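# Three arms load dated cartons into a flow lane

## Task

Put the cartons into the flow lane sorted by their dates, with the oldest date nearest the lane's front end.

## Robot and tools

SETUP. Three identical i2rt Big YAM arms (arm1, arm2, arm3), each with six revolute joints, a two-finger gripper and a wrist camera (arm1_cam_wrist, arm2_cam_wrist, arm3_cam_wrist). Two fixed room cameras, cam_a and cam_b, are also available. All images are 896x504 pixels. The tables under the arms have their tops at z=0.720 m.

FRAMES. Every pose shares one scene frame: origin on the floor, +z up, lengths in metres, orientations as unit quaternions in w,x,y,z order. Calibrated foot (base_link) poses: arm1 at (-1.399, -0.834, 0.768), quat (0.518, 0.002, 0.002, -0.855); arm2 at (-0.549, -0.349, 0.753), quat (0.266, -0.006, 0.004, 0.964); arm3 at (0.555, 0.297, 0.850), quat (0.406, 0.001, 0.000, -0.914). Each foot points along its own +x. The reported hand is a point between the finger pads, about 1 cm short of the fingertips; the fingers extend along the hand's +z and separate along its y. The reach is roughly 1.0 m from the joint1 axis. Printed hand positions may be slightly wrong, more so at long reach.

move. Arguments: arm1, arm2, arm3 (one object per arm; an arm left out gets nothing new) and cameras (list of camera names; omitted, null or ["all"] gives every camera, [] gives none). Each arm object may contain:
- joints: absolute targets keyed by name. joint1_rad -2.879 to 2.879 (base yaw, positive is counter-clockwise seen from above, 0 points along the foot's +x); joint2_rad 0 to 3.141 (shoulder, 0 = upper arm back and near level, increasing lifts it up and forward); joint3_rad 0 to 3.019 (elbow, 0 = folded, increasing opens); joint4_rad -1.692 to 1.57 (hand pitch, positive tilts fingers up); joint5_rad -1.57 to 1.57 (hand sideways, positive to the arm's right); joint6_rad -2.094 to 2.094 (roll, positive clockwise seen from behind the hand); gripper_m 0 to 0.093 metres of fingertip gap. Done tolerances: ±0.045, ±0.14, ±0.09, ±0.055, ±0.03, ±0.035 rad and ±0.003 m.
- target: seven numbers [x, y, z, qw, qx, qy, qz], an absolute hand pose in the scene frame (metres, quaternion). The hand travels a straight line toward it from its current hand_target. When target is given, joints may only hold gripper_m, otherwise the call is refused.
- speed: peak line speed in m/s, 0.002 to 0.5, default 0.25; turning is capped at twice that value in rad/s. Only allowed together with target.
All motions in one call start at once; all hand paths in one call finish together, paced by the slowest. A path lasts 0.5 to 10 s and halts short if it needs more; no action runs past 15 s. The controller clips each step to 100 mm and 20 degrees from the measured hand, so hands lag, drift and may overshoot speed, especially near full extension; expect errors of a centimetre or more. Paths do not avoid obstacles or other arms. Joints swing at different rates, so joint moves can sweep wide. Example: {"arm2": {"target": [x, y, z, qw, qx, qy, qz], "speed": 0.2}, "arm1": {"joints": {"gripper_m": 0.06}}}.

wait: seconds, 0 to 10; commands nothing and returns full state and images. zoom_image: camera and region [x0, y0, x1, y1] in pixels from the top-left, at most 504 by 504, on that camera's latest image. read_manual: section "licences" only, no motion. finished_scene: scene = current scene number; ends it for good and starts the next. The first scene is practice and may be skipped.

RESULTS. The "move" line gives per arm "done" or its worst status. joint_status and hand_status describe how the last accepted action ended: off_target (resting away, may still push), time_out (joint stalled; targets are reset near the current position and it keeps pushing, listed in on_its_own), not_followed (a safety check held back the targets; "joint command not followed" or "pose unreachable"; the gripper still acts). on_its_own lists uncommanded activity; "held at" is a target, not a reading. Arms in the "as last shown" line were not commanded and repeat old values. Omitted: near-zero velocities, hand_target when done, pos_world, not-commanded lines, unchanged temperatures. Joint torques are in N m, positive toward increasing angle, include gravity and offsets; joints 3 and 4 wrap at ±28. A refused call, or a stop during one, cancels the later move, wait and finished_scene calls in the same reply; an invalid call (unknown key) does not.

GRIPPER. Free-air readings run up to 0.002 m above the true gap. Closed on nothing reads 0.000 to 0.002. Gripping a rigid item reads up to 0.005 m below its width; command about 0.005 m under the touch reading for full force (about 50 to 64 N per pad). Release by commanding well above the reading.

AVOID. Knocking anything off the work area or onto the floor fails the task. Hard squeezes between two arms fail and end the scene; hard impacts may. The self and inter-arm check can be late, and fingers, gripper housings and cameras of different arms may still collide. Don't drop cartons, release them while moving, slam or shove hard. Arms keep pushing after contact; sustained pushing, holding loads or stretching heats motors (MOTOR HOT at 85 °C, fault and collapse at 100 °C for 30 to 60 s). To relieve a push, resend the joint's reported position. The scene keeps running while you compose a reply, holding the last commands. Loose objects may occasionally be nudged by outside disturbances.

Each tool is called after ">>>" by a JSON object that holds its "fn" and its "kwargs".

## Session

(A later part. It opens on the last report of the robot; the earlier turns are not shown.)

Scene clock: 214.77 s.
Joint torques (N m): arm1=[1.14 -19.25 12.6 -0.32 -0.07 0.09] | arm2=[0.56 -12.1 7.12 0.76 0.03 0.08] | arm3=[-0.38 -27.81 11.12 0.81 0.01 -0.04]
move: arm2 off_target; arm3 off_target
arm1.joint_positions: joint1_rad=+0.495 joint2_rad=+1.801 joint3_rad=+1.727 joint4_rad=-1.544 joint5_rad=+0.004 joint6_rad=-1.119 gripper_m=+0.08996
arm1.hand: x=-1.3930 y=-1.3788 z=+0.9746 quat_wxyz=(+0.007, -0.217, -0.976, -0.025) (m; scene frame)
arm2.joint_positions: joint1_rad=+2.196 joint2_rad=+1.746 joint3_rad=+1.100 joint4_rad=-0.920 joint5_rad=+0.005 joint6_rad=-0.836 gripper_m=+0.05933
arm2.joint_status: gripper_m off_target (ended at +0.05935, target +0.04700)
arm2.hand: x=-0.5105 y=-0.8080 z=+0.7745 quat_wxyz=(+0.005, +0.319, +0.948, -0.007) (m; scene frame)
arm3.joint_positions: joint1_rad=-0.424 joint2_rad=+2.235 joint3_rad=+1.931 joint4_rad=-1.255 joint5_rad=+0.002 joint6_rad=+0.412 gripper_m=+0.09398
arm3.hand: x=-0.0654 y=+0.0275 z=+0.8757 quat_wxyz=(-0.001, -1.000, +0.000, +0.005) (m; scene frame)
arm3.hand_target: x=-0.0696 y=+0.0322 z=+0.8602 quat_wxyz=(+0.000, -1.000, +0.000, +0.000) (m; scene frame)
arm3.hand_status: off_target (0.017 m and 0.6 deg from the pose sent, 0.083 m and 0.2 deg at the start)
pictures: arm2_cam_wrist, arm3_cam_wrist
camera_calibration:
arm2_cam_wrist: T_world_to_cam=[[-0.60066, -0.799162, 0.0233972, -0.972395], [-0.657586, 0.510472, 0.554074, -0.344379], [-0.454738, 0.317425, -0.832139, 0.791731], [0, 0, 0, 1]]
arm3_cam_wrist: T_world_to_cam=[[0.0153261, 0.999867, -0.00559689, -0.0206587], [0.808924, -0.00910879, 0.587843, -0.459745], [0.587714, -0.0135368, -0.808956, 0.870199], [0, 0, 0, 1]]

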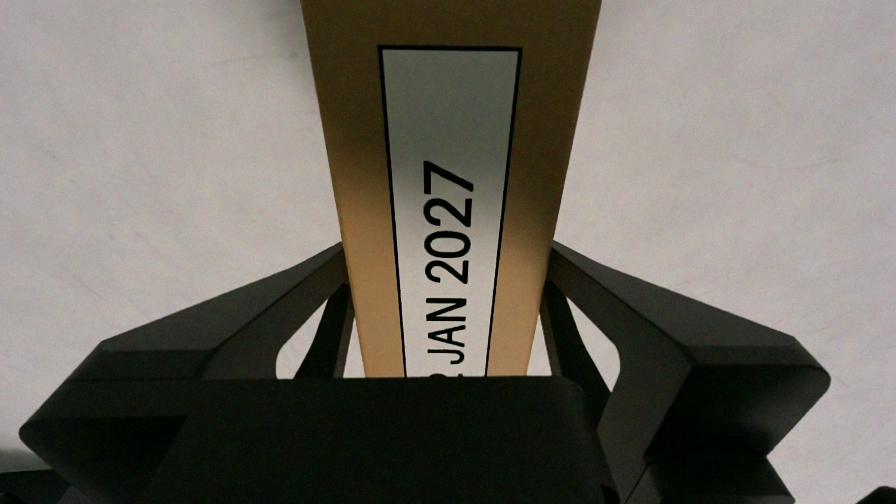

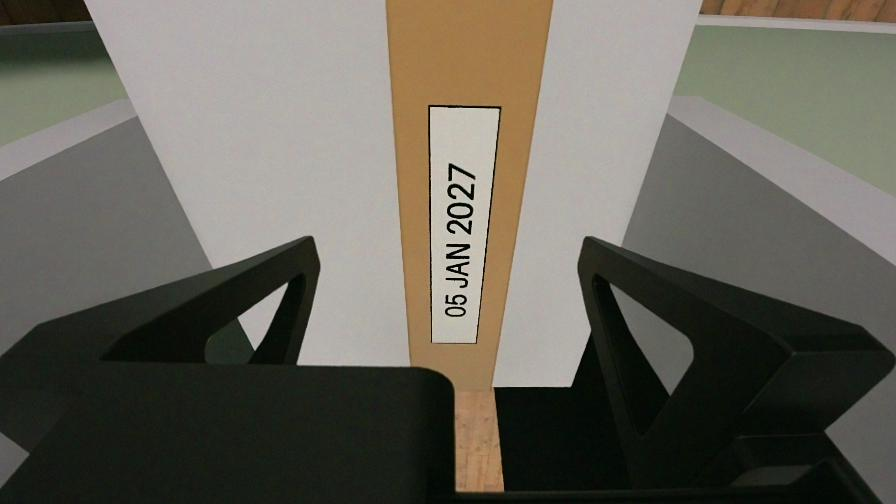

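>>> {"fn": "move", "kwargs": {"arm2": {"target":[-0.51,-0.75,1.08,0,0.32,0.9474,0]}, "arm3": {"target":[-0.065,0.037,0.83,0,1,0,0],"speed":0.1}, "cameras": ["arm3_cam_wrist","cam_a"]}}

>>> {"fn": "zoom_image", "kwargs": {"camera": "cam_a", "region": [290, 180, 460, 280]}}

Scene clock: 227.37 s.
Joint torques (N m): arm1=[1.14 -19.37 12.57 -0.31 -0.07 0.09] | arm2=[0.73 -9.99 15.88 -0.28 -0.06 0.12] | arm3=[-0.67 -26.64 10.04 0.75 0 -0.02]
move: arm2 off_target; arm3 off_target
arm1: as last shown
arm2.joint_positions: joint1_rad=+2.206 joint2_rad=+1.400 joint3_rad=+1.456 joint4_rad=-1.685 joint5_rad=+0.006 joint6_rad=-0.824 gripper_m=+0.05933
arm2.hand: x=-0.5155 y=-0.7356 z=+1.0492 quat_wxyz=(-0.008, +0.319, +0.947, +0.021) (m; scene frame)
arm2.hand_target: x=-0.5102 y=-0.7479 z=+1.0792 quat_wxyz=(+0.005, +0.320, +0.947, -0.011) (m; scene frame)
arm2.hand_status: off_target (0.034 m and 2.6 deg from the pose sent, 0.311 m and 1.0 deg at the start; a joint's target at an end of its range on 22 of 63 steps)
arm3.joint_positions: joint1_rad=-0.426 joint2_rad=+2.237 joint3_rad=+1.880 joint4_rad=-1.182 joint5_rad=+0.002 joint6_rad=+0.408 gripper_m=+0.09398
arm3.hand: x=-0.0648 y=+0.0289 z=+0.8561 quat_wxyz=(-0.005, -1.000, -0.001, +0.014) (m; scene frame)
arm3.hand_target: x=-0.0640 y=+0.0372 z=+0.8305 quat_wxyz=(+0.000, -1.000, +0.000, +0.000) (m; scene frame)
arm3.hand_status: off_target (0.027 m and 1.7 deg from the pose sent, 0.047 m and 0.6 deg at the start)
pictures: arm3_cam_wrist, cam_a
camera_calibration:
arm3_cam_wrist: T_world_to_cam=[[0.0128705, 0.999821, -0.0138627, -0.0152495], [0.819708, -0.00261031, 0.572776, -0.435319], [0.572637, -0.0187352, -0.819595, 0.862268], [0, 0, 0, 1]]

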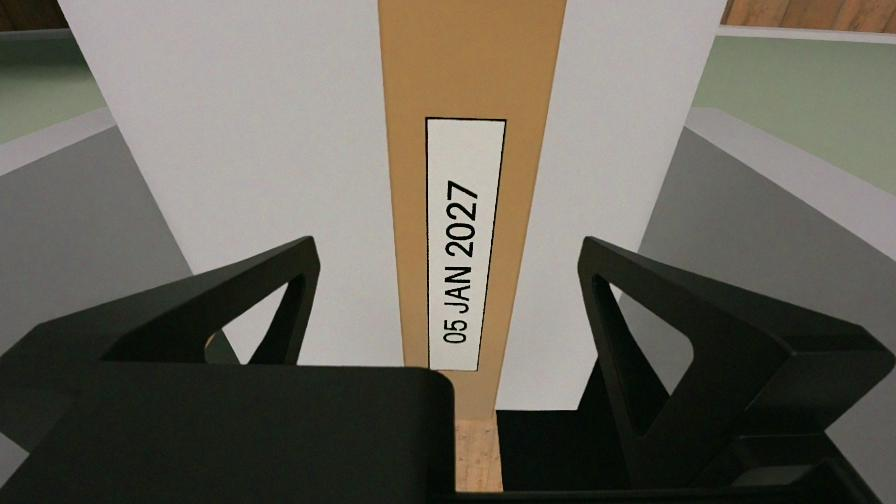

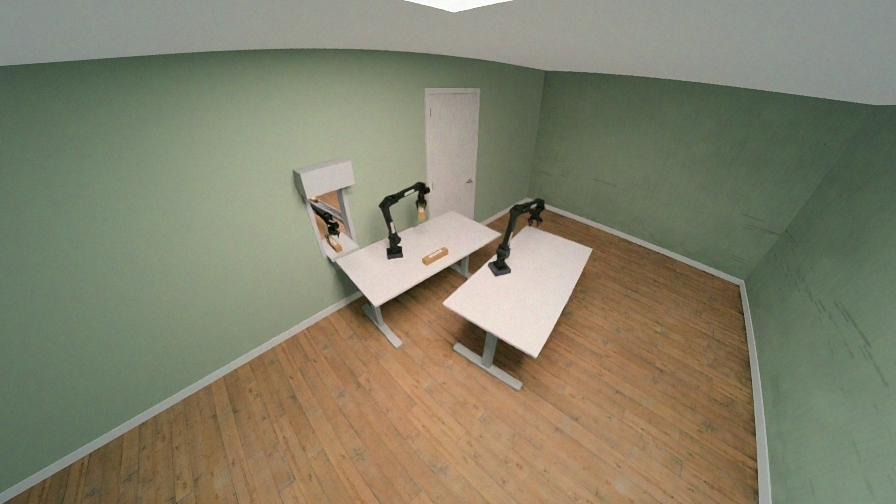

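Scaled by 2.965 from the camera's 896x504 image, which has a finer 1280x720 frame.

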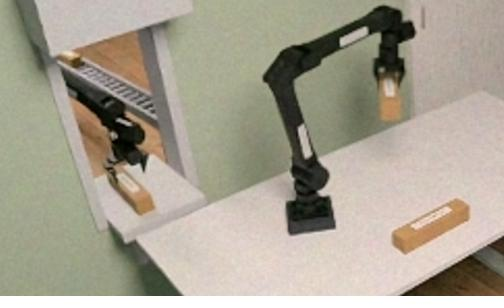

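>>> {"fn": "move", "kwargs": {"arm3": {"target":[-0.065,0.037,0.80,0,1,0,0],"speed":0.1}, "cameras": ["arm3_cam_wrist"]}}

>>> {"fn": "zoom_image", "kwargs": {"camera": "arm3_cam_wrist", "region": [200, 0, 700, 500]}}

Scene clock: 231.07 s.
Joint torques (N m): arm1=[1.2 -19.31 12.57 -0.32 -0.07 0.1] | arm2=[0.79 -9.99 15.91 -0.28 -0.06 0.09] | arm3=[-0.91 -27.34 10.21 0.77 0.01 -0.03]
move: arm3 off_target
arm1, arm2: as last shown
arm3.joint_positions: joint1_rad=-0.426 joint2_rad=+2.280 joint3_rad=+1.857 joint4_rad=-1.127 joint5_rad=+0.002 joint6_rad=+0.407 gripper_m=+0.09398
arm3.hand: x=-0.0631 y=+0.0295 z=+0.8199 quat_wxyz=(-0.003, -1.000, -0.002, +0.009) (m; scene frame)
arm3.hand_target: x=-0.0643 y=+0.0371 z=+0.8002 quat_wxyz=(+0.000, -1.000, +0.000, +0.000) (m; scene frame)
arm3.hand_status: off_target (0.021 m and 1.1 deg from the pose sent, 0.057 m and 1.8 deg at the start)
pictures: arm3_cam_wrist
camera_calibration:
arm3_cam_wrist: T_world_to_cam=[[0.0126027, 0.999879, -0.00915486, -0.02033], [0.813656, -0.00493286, 0.581326, -0.423267], [0.581211, -0.0147752, -0.813619, 0.827255], [0, 0, 0, 1]]

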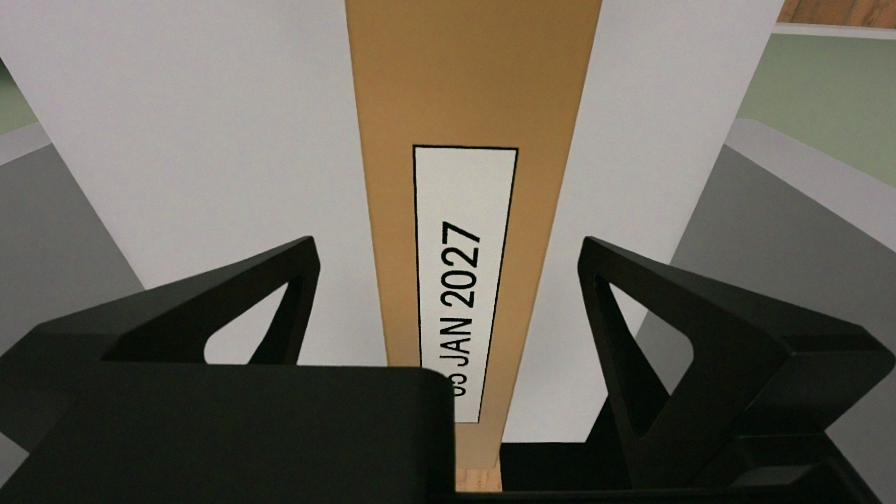

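Scaled by 1.008 from the camera's 896x504 image, which has a finer 1280x720 frame.

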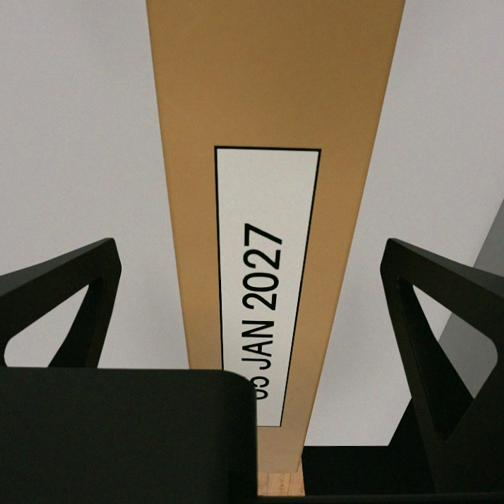

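>>> {"fn": "move", "kwargs": {"arm3": {"target":[-0.043,0.037,0.782,0,1,0,0],"speed":0.1}, "cameras": []}}

>>> {"fn": "move", "kwargs": {"arm3": {"joints":{"gripper_m":0.047}}, "cameras": ["arm3_cam_wrist"]}}

Scene clock: 236.10 s.
move: arm3 done
arm3.hand_status: done (0.005 m and 0.2 deg from the pose sent, 0.044 m and 1.1 deg at the start)
pictures: none

Scene clock: 236.70 s.
Joint torques (N m): arm1=[1.14 -19.37 12.59 -0.29 -0.07 0.1] | arm2=[0.85 -9.93 15.91 -0.27 -0.06 0.09] | arm3=[0.26 -29.04 9.26 0.66 0.11 0.11]
move: arm3 off_target
arm1.joint_positions: joint1_rad=+0.495 joint2_rad=+1.801 joint3_rad=+1.727 joint4_rad=-1.544 joint5_rad=+0.004 joint6_rad=-1.119 gripper_m=+0.08996
arm1.hand: x=-1.3930 y=-1.3788 z=+0.9746 quat_wxyz=(+0.007, -0.217, -0.976, -0.025) (m; scene frame)
arm2.joint_positions: joint1_rad=+2.206 joint2_rad=+1.400 joint3_rad=+1.456 joint4_rad=-1.685 joint5_rad=+0.006 joint6_rad=-0.824 gripper_m=+0.05933
arm2.hand: x=-0.5155 y=-0.7356 z=+1.0492 quat_wxyz=(-0.008, +0.319, +0.947, +0.021) (m; scene frame)
arm3.joint_positions: joint1_rad=-0.425 joint2_rad=+2.280 joint3_rad=+1.761 joint4_rad=-1.048 joint5_rad=-0.001 joint6_rad=+0.408 gripper_m=+0.05827
arm3.joint_status: gripper_m off_target (ended at +0.05830, target +0.04700)
arm3.hand: x=-0.0436 y=+0.0370 z=+0.7872 quat_wxyz=(-0.001, -1.000, -0.001, +0.000) (m; scene frame)
pictures: arm3_cam_wrist
camera_calibration:
arm3_cam_wrist: T_world_to_cam=[[0.0130608, 0.999904, -0.00454489, -0.0319422], [0.803767, -0.00779489, 0.594893, -0.431152], [0.5948, -0.0114228, -0.803792, 0.782092], [0, 0, 0, 1]]

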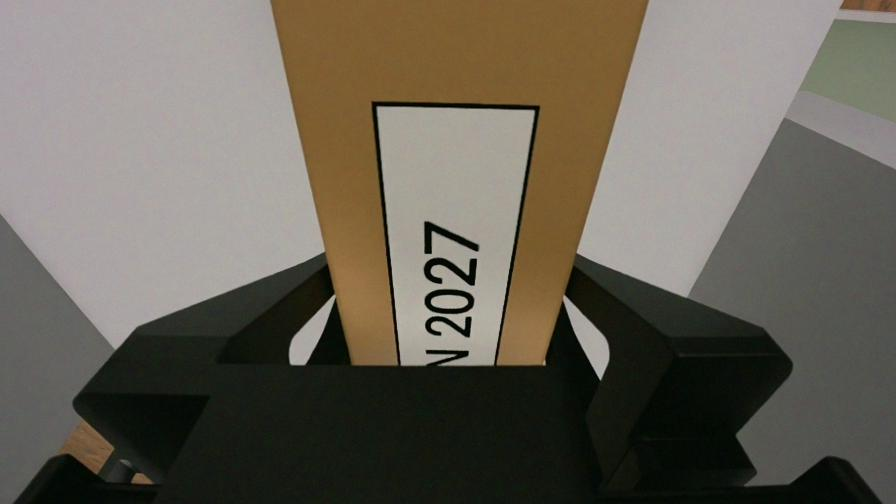

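>>> {"fn": "move", "kwargs": {"arm3": {"target":[-0.02,0.04,0.93,0,1,0,0],"speed":0.15}, "cameras": ["arm3_cam_wrist"]}}

>>> {"fn": "move", "kwargs": {"arm3": {"target":[0.27,0.0,1.05,0,1,0,0]}, "arm2": {"joints":{"joint1_rad":-1.7,"joint6_rad":0.6}}}}

Scene clock: 240.63 s.
Heat: arm1: hottest joint3_rad 49 °C; arm2: hottest joint3_rad 48 °C; arm3: hottest joint3_rad 42 °C.
move: arm3 off_target
arm3.hand_status: off_target (0.038 m and 3.6 deg from the pose sent, 0.145 m and 0.2 deg at the start)
pictures: arm3_cam_wrist
camera_calibration:
arm3_cam_wrist: T_world_to_cam=[[0.017422, 0.999588, 0.0228014, -0.0727766], [0.767608, -0.0279847, 0.640308, -0.565831], [0.640683, 0.00634709, -0.767779, 0.81532], [0, 0, 0, 1]]

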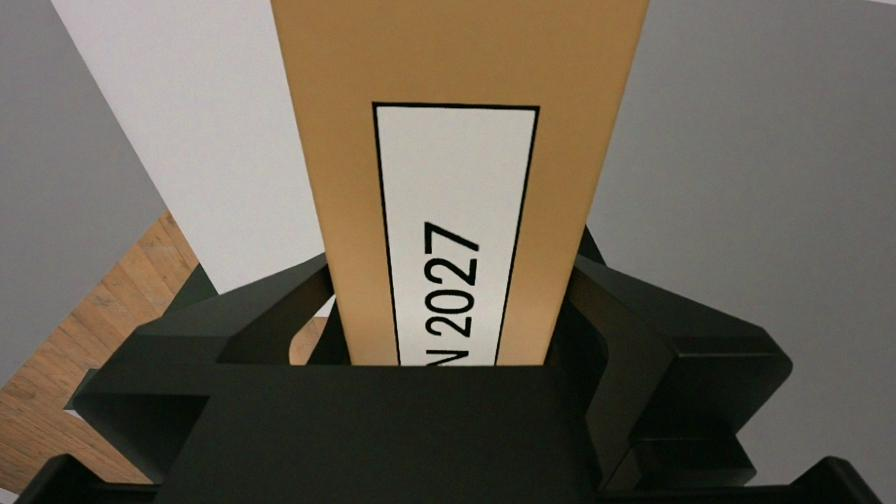

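Scene clock: 244.37 s.
Joint torques (N m): arm1=[1.26 -19.25 12.59 -0.32 -0.07 0.1] | arm2=[0.09 -10.64 15.84 -0.31 0.01 0.08] | arm3=[0.67 -17.49 12 -0.13 0.12 0.16]
move: arm2 done; arm3 off_target
arm1.joint_positions: joint1_rad=+0.495 joint2_rad=+1.801 joint3_rad=+1.727 joint4_rad=-1.544 joint5_rad=+0.004 joint6_rad=-1.119 gripper_m=+0.08996
arm1.hand: x=-1.3930 y=-1.3788 z=+0.9746 quat_wxyz=(+0.007, -0.217, -0.976, -0.025) (m; scene frame)
arm2.joint_positions: joint1_rad=-1.705 joint2_rad=+1.404 joint3_rad=+1.457 joint4_rad=-1.685 joint5_rad=+0.008 joint6_rad=+0.592 gripper_m=+0.05932
arm2.joint_status: all done
arm2.hand: x=-0.3053 y=-0.0403 z=+1.0421 quat_wxyz=(+0.016, +0.152, -0.988, +0.030) (m; scene frame)
arm3.joint_positions: joint1_rad=-0.031 joint2_rad=+1.444 joint3_rad=+1.233 joint4_rad=-1.377 joint5_rad=+0.000 joint6_rad=+0.801 gripper_m=+0.05827
arm3.hand: x=+0.2693 y=+0.0019 z=+1.0381 quat_wxyz=(+0.006, -1.000, -0.002, -0.007) (m; scene frame)
arm3.hand_target: x=+0.2702 y=+0.0001 z=+1.0498 quat_wxyz=(+0.000, -1.000, +0.000, +0.000) (m; scene frame)
arm3.hand_status: off_target (0.012 m and 1.1 deg from the pose sent, 0.321 m and 3.6 deg at the start)
pictures: arm1_cam_wrist, arm2_cam_wrist, arm3_cam_wrist, cam_a, cam_b
camera_calibration:
arm1_cam_wrist: T_world_to_cam=[[-0.420711, -0.904432, -0.070745, -1.76082], [-0.711749, 0.280714, 0.643905, -1.23421], [-0.562509, 0.32125, -0.761828, 0.5254], [0, 0, 0, 1]]
arm2_cam_wrist: T_world_to_cam=[[0.30587, -0.949711, 0.0670246, -0.0166777], [-0.774716, -0.207354, 0.597343, -0.859375], [-0.553406, -0.234635, -0.79918, 0.777331], [0, 0, 0, 1]]
arm3_cam_wrist: T_world_to_cam=[[0.0118505, 0.999874, 0.0105595, -0.0151226], [0.794563, -0.0158273, 0.606975, -0.842168], [0.607066, 0.00119724, -0.794651, 0.784489], [0, 0, 0, 1]]

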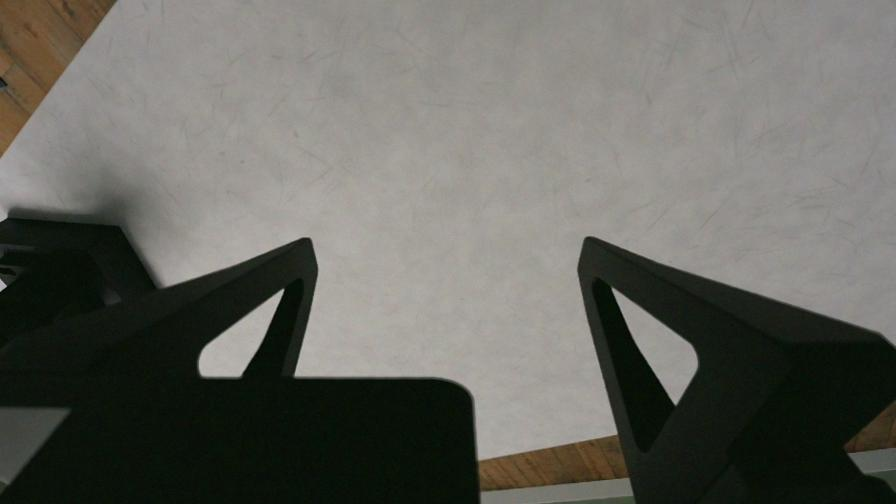

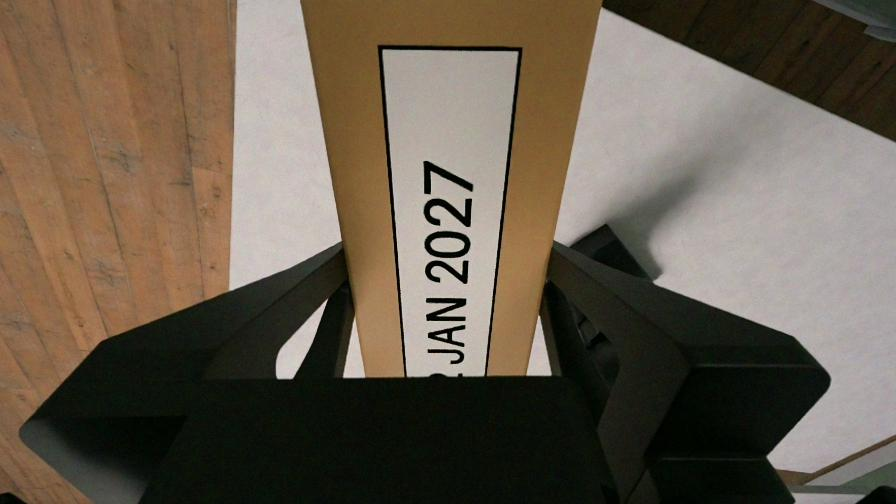

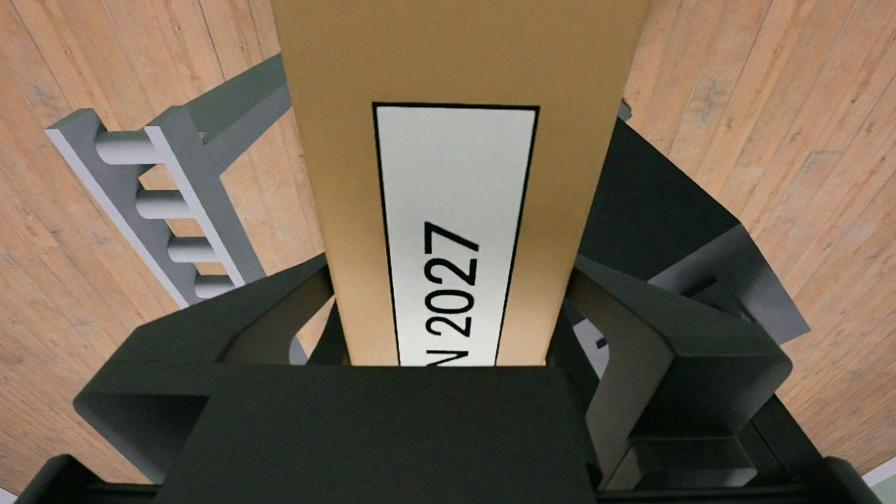

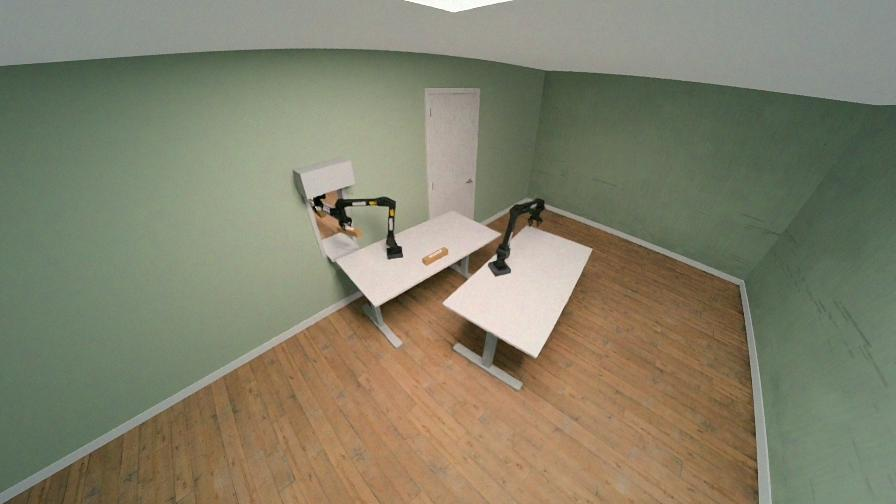

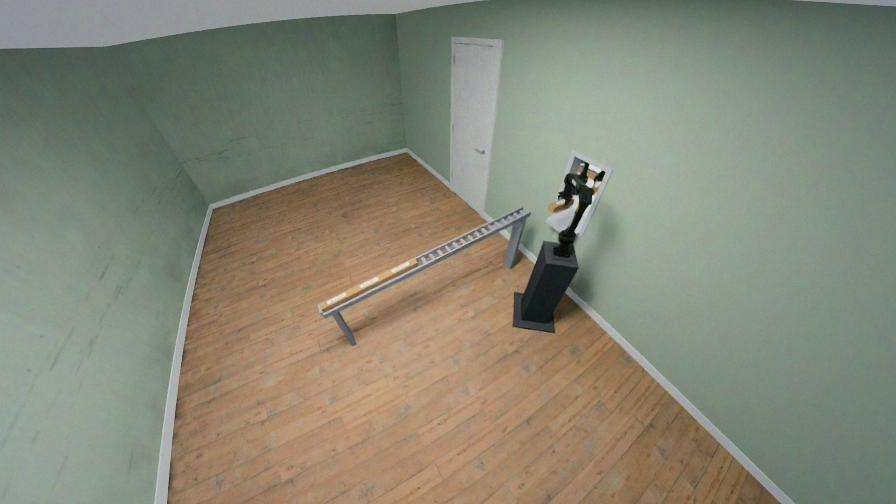

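>>> {"fn": "move", "kwargs": {"arm3": {"joints":{"joint1_rad":1.0,"joint6_rad":-1.1}}, "arm2": {"target":[-0.22,0.0,1.0,0,0,1,0]}, "cameras": []}}

>>> {"fn": "move", "kwargs": {"arm3": {"target":[0.78,-0.325,0.95,0,0,1,0]}, "arm2": {"target":[-0.01,0.03,0.95,0,0,1,0]}, "cameras": ["arm3_cam_wrist","cam_b"]}}

>>> {"fn": "zoom_image", "kwargs": {"camera": "cam_b", "region": [400, 140, 620, 290]}}

Scene clock: 250.37 s.
move: arm2 off_target; arm3 done
arm2.hand_status: off_target (0.041 m and 5.3 deg from the pose sent, 0.103 m and 17.9 deg at the start)
arm3.joint_status: all done
pictures: none

Scene clock: 252.70 s.
Joint torques (N m): arm1=[1.14 -19.31 12.59 -0.32 -0.07 0.1] | arm2=[-0.56 -20.72 16.25 -0.32 -0.03 -0.12] | arm3=[0.85 -29.45 16.44 -0.29 0.07 -0.02]
move: arm2 off_target; arm3 off_target
arm1.joint_positions: joint1_rad=+0.495 joint2_rad=+1.801 joint3_rad=+1.727 joint4_rad=-1.544 joint5_rad=+0.004 joint6_rad=-1.119 gripper_m=+0.08996
arm1.hand: x=-1.3930 y=-1.3788 z=+0.9746 quat_wxyz=(+0.007, -0.217, -0.976, -0.025) (m; scene frame)
arm2.joint_positions: joint1_rad=-1.994 joint2_rad=+2.107 joint3_rad=+2.087 joint4_rad=-1.617 joint5_rad=-0.013 joint6_rad=+0.617 gripper_m=+0.05932
arm2.hand: x=-0.0266 y=+0.0198 z=+0.9220 quat_wxyz=(+0.026, -0.005, -0.999, +0.020) (m; scene frame)
arm2.hand_target: x=-0.0119 y=+0.0286 z=+0.9501 quat_wxyz=(-0.001, +0.000, -1.000, +0.000) (m; scene frame)
arm2.hand_status: off_target (0.034 m and 3.8 deg from the pose sent, 0.234 m and 5.3 deg at the start)
arm3.joint_positions: joint1_rad=+1.074 joint2_rad=+2.149 joint3_rad=+1.904 joint4_rad=-1.382 joint5_rad=-0.001 joint6_rad=-1.214 gripper_m=+0.05840
arm3.hand: x=+0.7679 y=-0.3085 z=+0.9232 quat_wxyz=(+0.008, -0.009, -1.000, -0.027) (m; scene frame)
arm3.hand_target: x=+0.7794 y=-0.3234 z=+0.9502 quat_wxyz=(+0.000, +0.000, -1.000, +0.000) (m; scene frame)
arm3.hand_status: off_target (0.034 m and 3.3 deg from the pose sent, 0.271 m and 12.5 deg at the start)
pictures: arm3_cam_wrist, cam_b
camera_calibration:
arm3_cam_wrist: T_world_to_cam=[[-0.0342207, -0.997888, -0.0552085, -0.229672], [-0.793528, -0.00645291, 0.6085, 0.0474632], [-0.607571, 0.0646328, -0.791631, 1.34034], [0, 0, 0, 1]]

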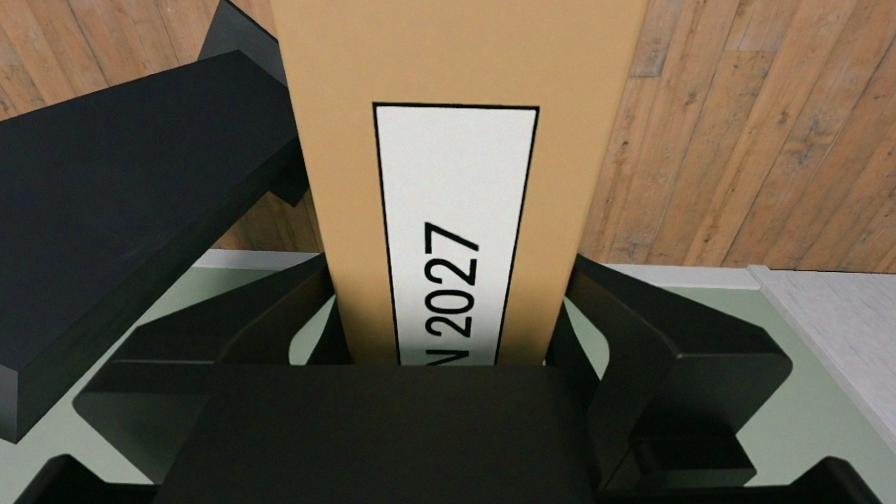

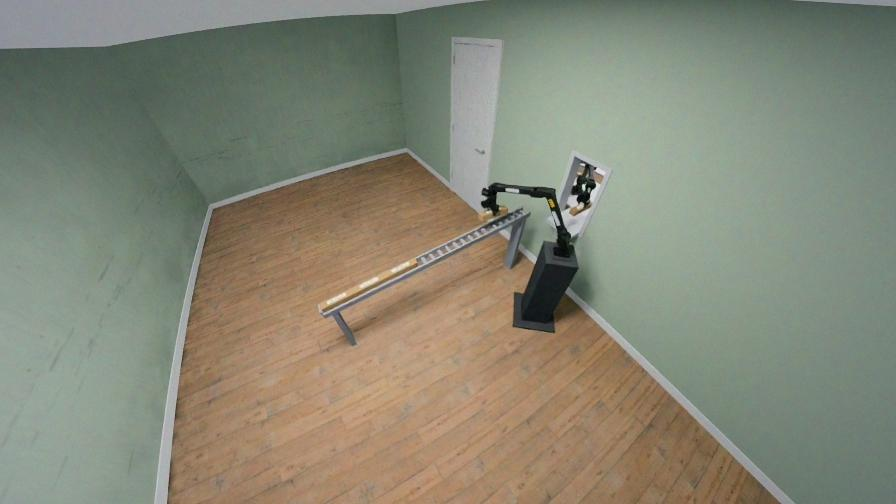

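Scaled by 2.291 from the camera's 896x504 image, which has a finer 1280x720 frame.

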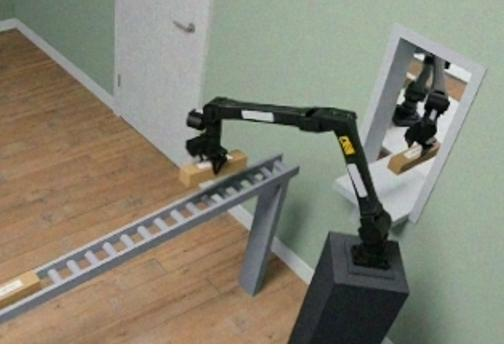

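>>> {"fn": "move", "kwargs": {"arm2": {"target":[0.012,0.03,0.895,0,0,1,0],"speed":0.12}, "arm3": {"target":[0.79,-0.34,0.86,0,0,1,0],"speed":0.12}, "cameras": ["cam_b","cam_a"]}}

>>> {"fn": "zoom_image", "kwargs": {"camera": "cam_b", "region": [440, 170, 560, 260]}}

>>> {"fn": "zoom_image", "kwargs": {"camera": "cam_a", "region": [290, 180, 380, 280]}}

Scene clock: 263.90 s.
Joint torques (N m): arm1=[1.2 -19.25 12.57 -0.32 -0.07 0.1] | arm2=[-1.03 -22.59 14.08 0.43 -0.02 -0.11] | arm3=[0.91 -31.21 13.45 0.44 0.05 0.02]
move: arm2 off_target; arm3 off_target
arm1: as last shown
arm2.joint_positions: joint1_rad=-2.005 joint2_rad=+2.181 joint3_rad=+2.087 joint4_rad=-1.539 joint5_rad=-0.013 joint6_rad=+0.600 gripper_m=+0.05932
arm2.hand: x=-0.0054 y=+0.0248 z=+0.8746 quat_wxyz=(+0.024, -0.002, -1.000, +0.018) (m; scene frame)
arm2.hand_target: x=+0.0109 y=+0.0293 z=+0.8953 quat_wxyz=(+0.000, +0.000, -1.000, +0.000) (m; scene frame)
arm2.hand_status: off_target (0.027 m and 3.5 deg from the pose sent, 0.048 m and 3.8 deg at the start)
arm3.joint_positions: joint1_rad=+1.079 joint2_rad=+2.277 joint3_rad=+1.904 joint4_rad=-1.253 joint5_rad=-0.001 joint6_rad=-1.214 gripper_m=+0.05840
arm3.hand: x=+0.7776 y=-0.3254 z=+0.8405 quat_wxyz=(+0.008, -0.006, -1.000, -0.026) (m; scene frame)
arm3.hand_target: x=+0.7897 y=-0.3391 z=+0.8604 quat_wxyz=(+0.000, +0.000, -1.000, +0.000) (m; scene frame)
arm3.hand_status: off_target (0.027 m and 3.2 deg from the pose sent, 0.074 m and 3.3 deg at the start)
pictures: cam_a, cam_b

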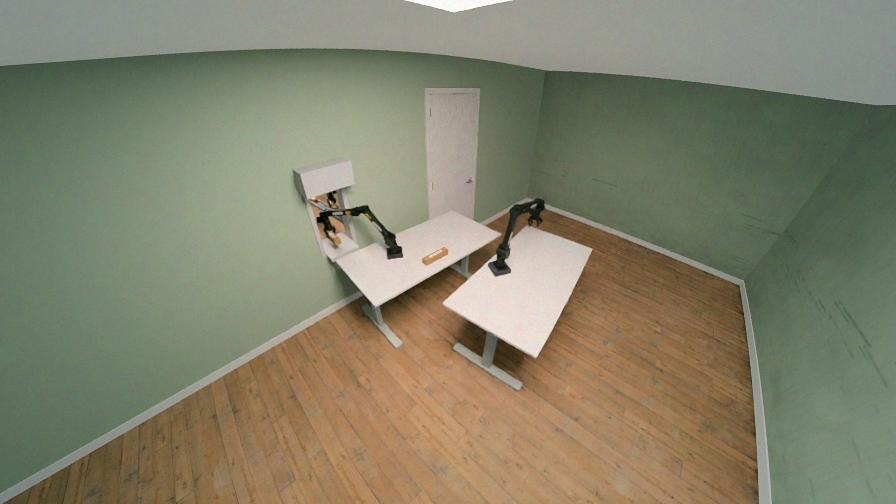

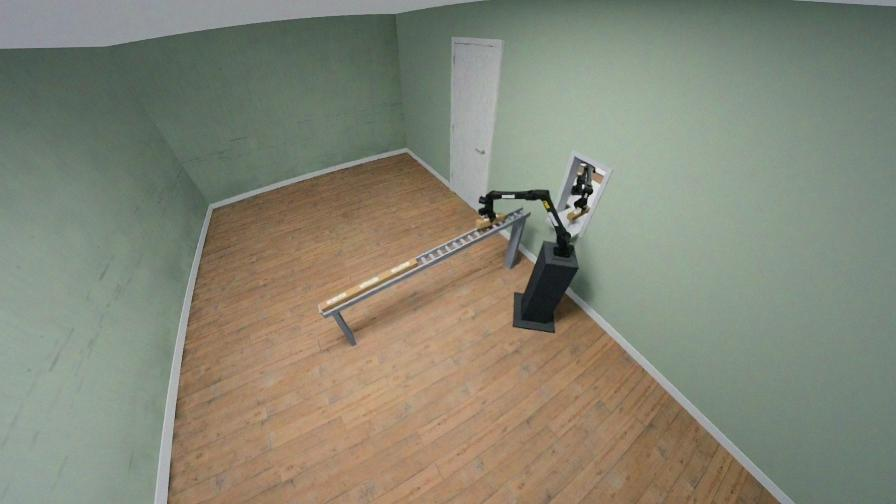

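Scaled by 4.200 from the camera's 896x504 image, which has a finer 1280x720 frame.

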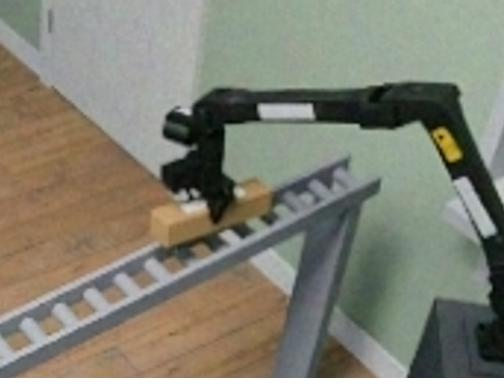

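Scaled by 5.040 from the camera's 896x504 image, which has a finer 1280x720 frame.

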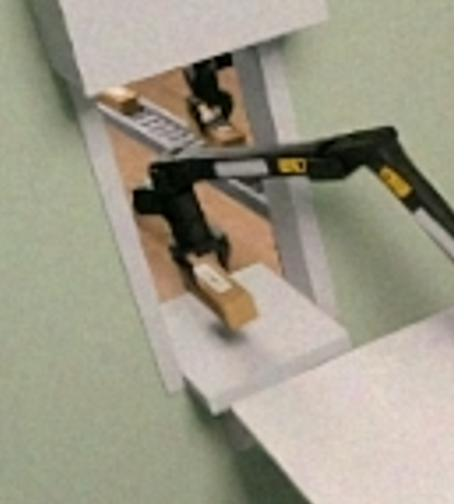

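>>> {"fn": "move", "kwargs": {"arm2": {"target":[0.04,0.032,0.878,0,0,1,0],"speed":0.1}, "arm3": {"target":[0.79,-0.338,0.82,0,0,1,0],"speed":0.1}, "cameras": ["cam_b","cam_a","arm3_cam_wrist"]}}

>>> {"fn": "zoom_image", "kwargs": {"camera": "cam_b", "region": [460, 190, 540, 250]}}

>>> {"fn": "zoom_image", "kwargs": {"camera": "cam_a", "region": [290, 180, 380, 280]}}

Scene clock: 272.87 s.
Joint torques (N m): arm1=[1.14 -19.25 12.57 -0.31 -0.07 0.1] | arm2=[-0.85 -22.89 16.09 -0.34 -0.02 -0.12] | arm3=[1.14 -30.97 11.19 0.54 0.05 0.04]
Heat: arm1: hottest joint3_rad 50 °C; arm2: hottest joint3_rad 53 °C; arm3: hottest joint3_rad 46 °C.
move: arm2 off_target; arm3 off_target
arm1: as last shown
arm2.joint_positions: joint1_rad=-2.027 joint2_rad=+2.267 joint3_rad=+2.168 joint4_rad=-1.541 joint5_rad=-0.013 joint6_rad=+0.580 gripper_m=+0.05932
arm2.hand: x=+0.0199 y=+0.0234 z=+0.8486 quat_wxyz=(+0.028, -0.003, -0.999, +0.019) (m; scene frame)
arm2.hand_target: x=+0.0380 y=+0.0306 z=+0.8784 quat_wxyz=(-0.001, +0.000, -1.000, +0.000) (m; scene frame)
arm2.hand_status: off_target (0.037 m and 3.9 deg from the pose sent, 0.046 m and 3.5 deg at the start)
arm3.joint_positions: joint1_rad=+1.079 joint2_rad=+2.313 joint3_rad=+1.888 joint4_rad=-1.174 joint5_rad=-0.001 joint6_rad=-1.214 gripper_m=+0.05840
arm3.hand: x=+0.7803 y=-0.3322 z=+0.8112 quat_wxyz=(+0.003, -0.006, -1.000, -0.013) (m; scene frame)
arm3.hand_target: x=+0.7900 y=-0.3377 z=+0.8200 quat_wxyz=(+0.000, +0.000, -1.000, +0.000) (m; scene frame)
arm3.hand_status: off_target (0.014 m and 1.7 deg from the pose sent, 0.027 m and 3.2 deg at the start)
pictures: arm3_cam_wrist, cam_a, cam_b
camera_calibration:
arm3_cam_wrist: T_world_to_cam=[[-0.0281679, -0.999174, -0.029294, -0.285325], [-0.79918, 0.00490743, 0.601072, 0.139519], [-0.600432, 0.0403421, -0.798658, 1.25282], [0, 0, 0, 1]]

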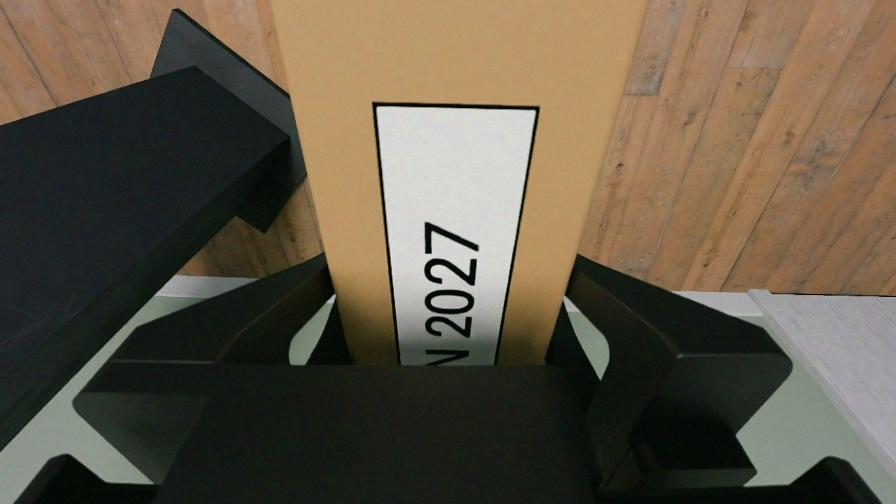

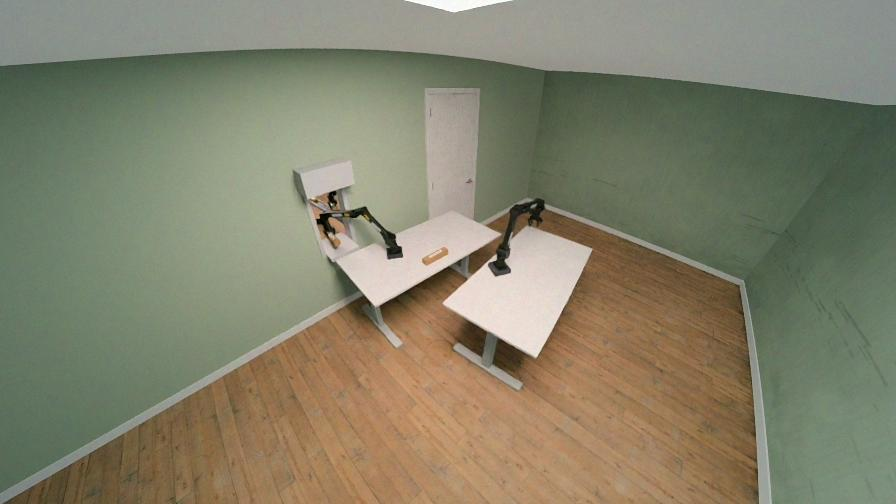

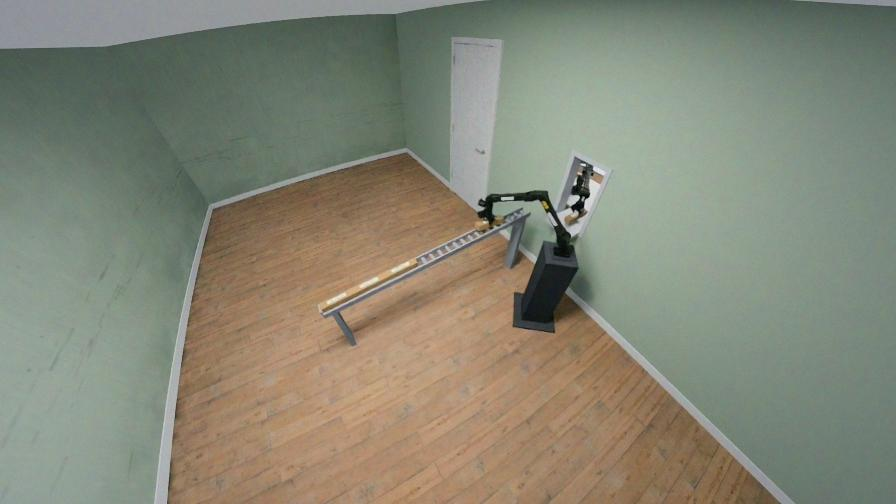

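Scaled by 6.300 from the camera's 896x504 image, which has a finer 1280x720 frame.

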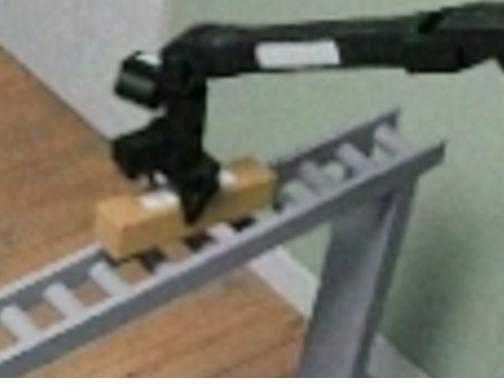

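Scaled by 5.040 from the camera's 896x504 image, which has a finer 1280x720 frame.

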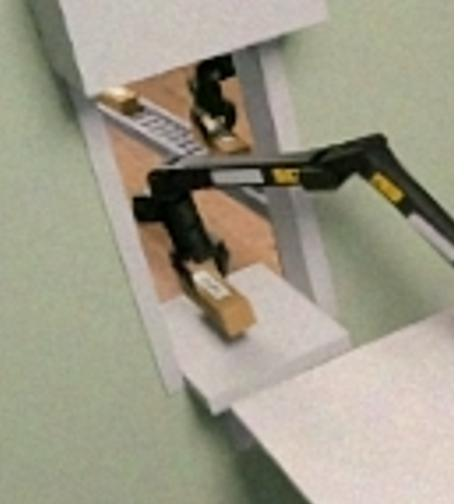

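>>> {"fn": "move", "kwargs": {"arm2": {"target":[0.035,0.032,0.85,0,0,1,0],"speed":0.08}, "arm3": {"target":[0.79,-0.333,0.785,0,0,1,0],"speed":0.08}, "cameras": ["cam_b","cam_a"]}}

>>> {"fn": "zoom_image", "kwargs": {"camera": "cam_b", "region": [460, 190, 540, 250]}}

>>> {"fn": "zoom_image", "kwargs": {"camera": "cam_a", "region": [290, 180, 380, 280]}}

Scene clock: 277.20 s.
Joint torques (N m): arm1=[1.14 -19.25 12.6 -0.32 -0.07 0.1] | arm2=[-0.56 -22.89 10.52 0.58 -0.05 -0.08] | arm3=[1.14 -30.45 10.61 0.58 -0.18 0.08]
move: arm2 done; arm3 off_target
arm1: as last shown
arm2.joint_positions: joint1_rad=-2.027 joint2_rad=+2.267 joint3_rad=+2.168 joint4_rad=-1.488 joint5_rad=-0.013 joint6_rad=+0.580 gripper_m=+0.05932
arm2.hand: x=+0.0308 y=+0.0305 z=+0.8481 quat_wxyz=(+0.006, -0.003, -1.000, +0.005) (m; scene frame)
arm2.hand_target: x=+0.0350 y=+0.0320 z=+0.8500 quat_wxyz=(+0.000, +0.000, -1.000, +0.000) (m; scene frame)
arm2.hand_status: done (0.005 m and 0.9 deg from the pose sent, 0.017 m and 3.9 deg at the start)
arm3.joint_positions: joint1_rad=+1.082 joint2_rad=+2.338 joint3_rad=+1.850 joint4_rad=-1.103 joint5_rad=+0.005 joint6_rad=-1.214 gripper_m=+0.05840
arm3.hand: x=+0.7803 y=-0.3289 z=+0.7813 quat_wxyz=(+0.005, -0.005, -1.000, -0.009) (m; scene frame)
arm3.hand_target: x=+0.7899 y=-0.3329 z=+0.7850 quat_wxyz=(+0.000, +0.000, -1.000, +0.000) (m; scene frame)
arm3.hand_status: off_target (0.011 m and 1.3 deg from the pose sent, 0.028 m and 1.7 deg at the start)
pictures: cam_a, cam_b

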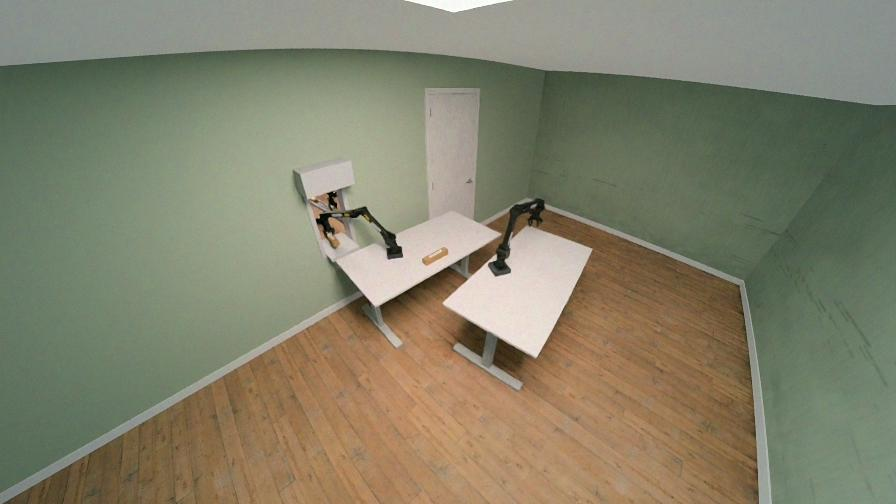

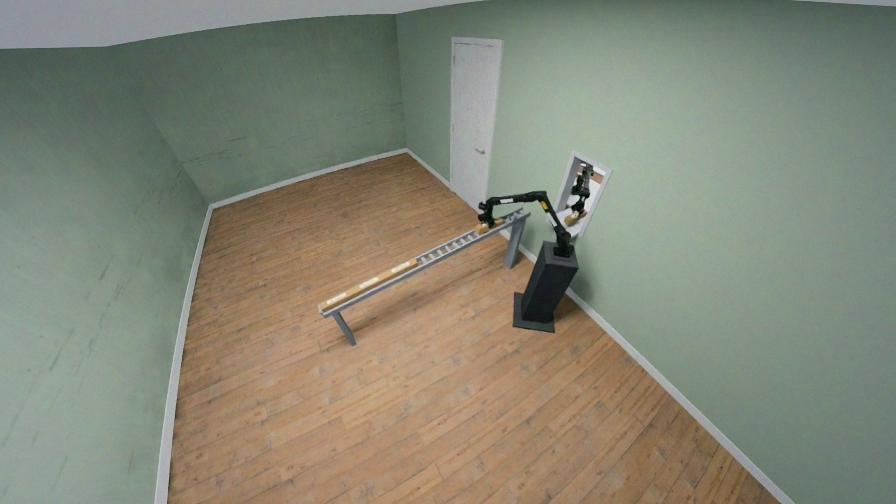

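Scaled by 6.300 from the camera's 896x504 image, which has a finer 1280x720 frame.

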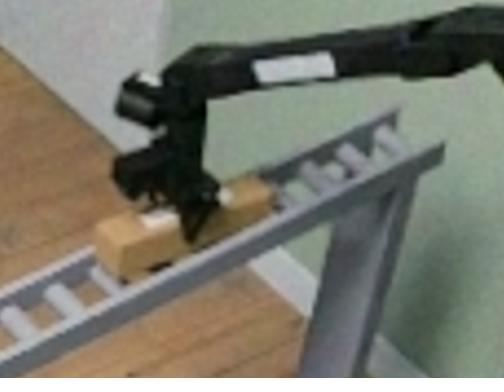

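Scaled by 5.040 from the camera's 896x504 image, which has a finer 1280x720 frame.

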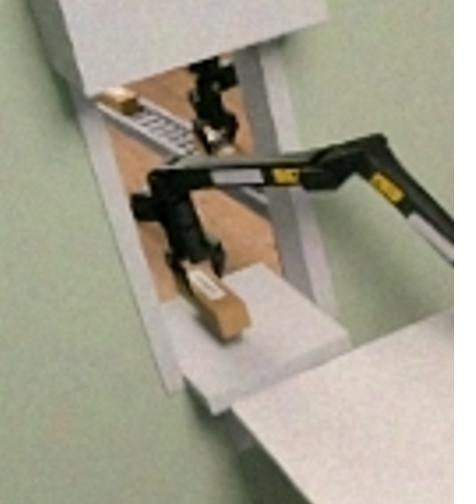

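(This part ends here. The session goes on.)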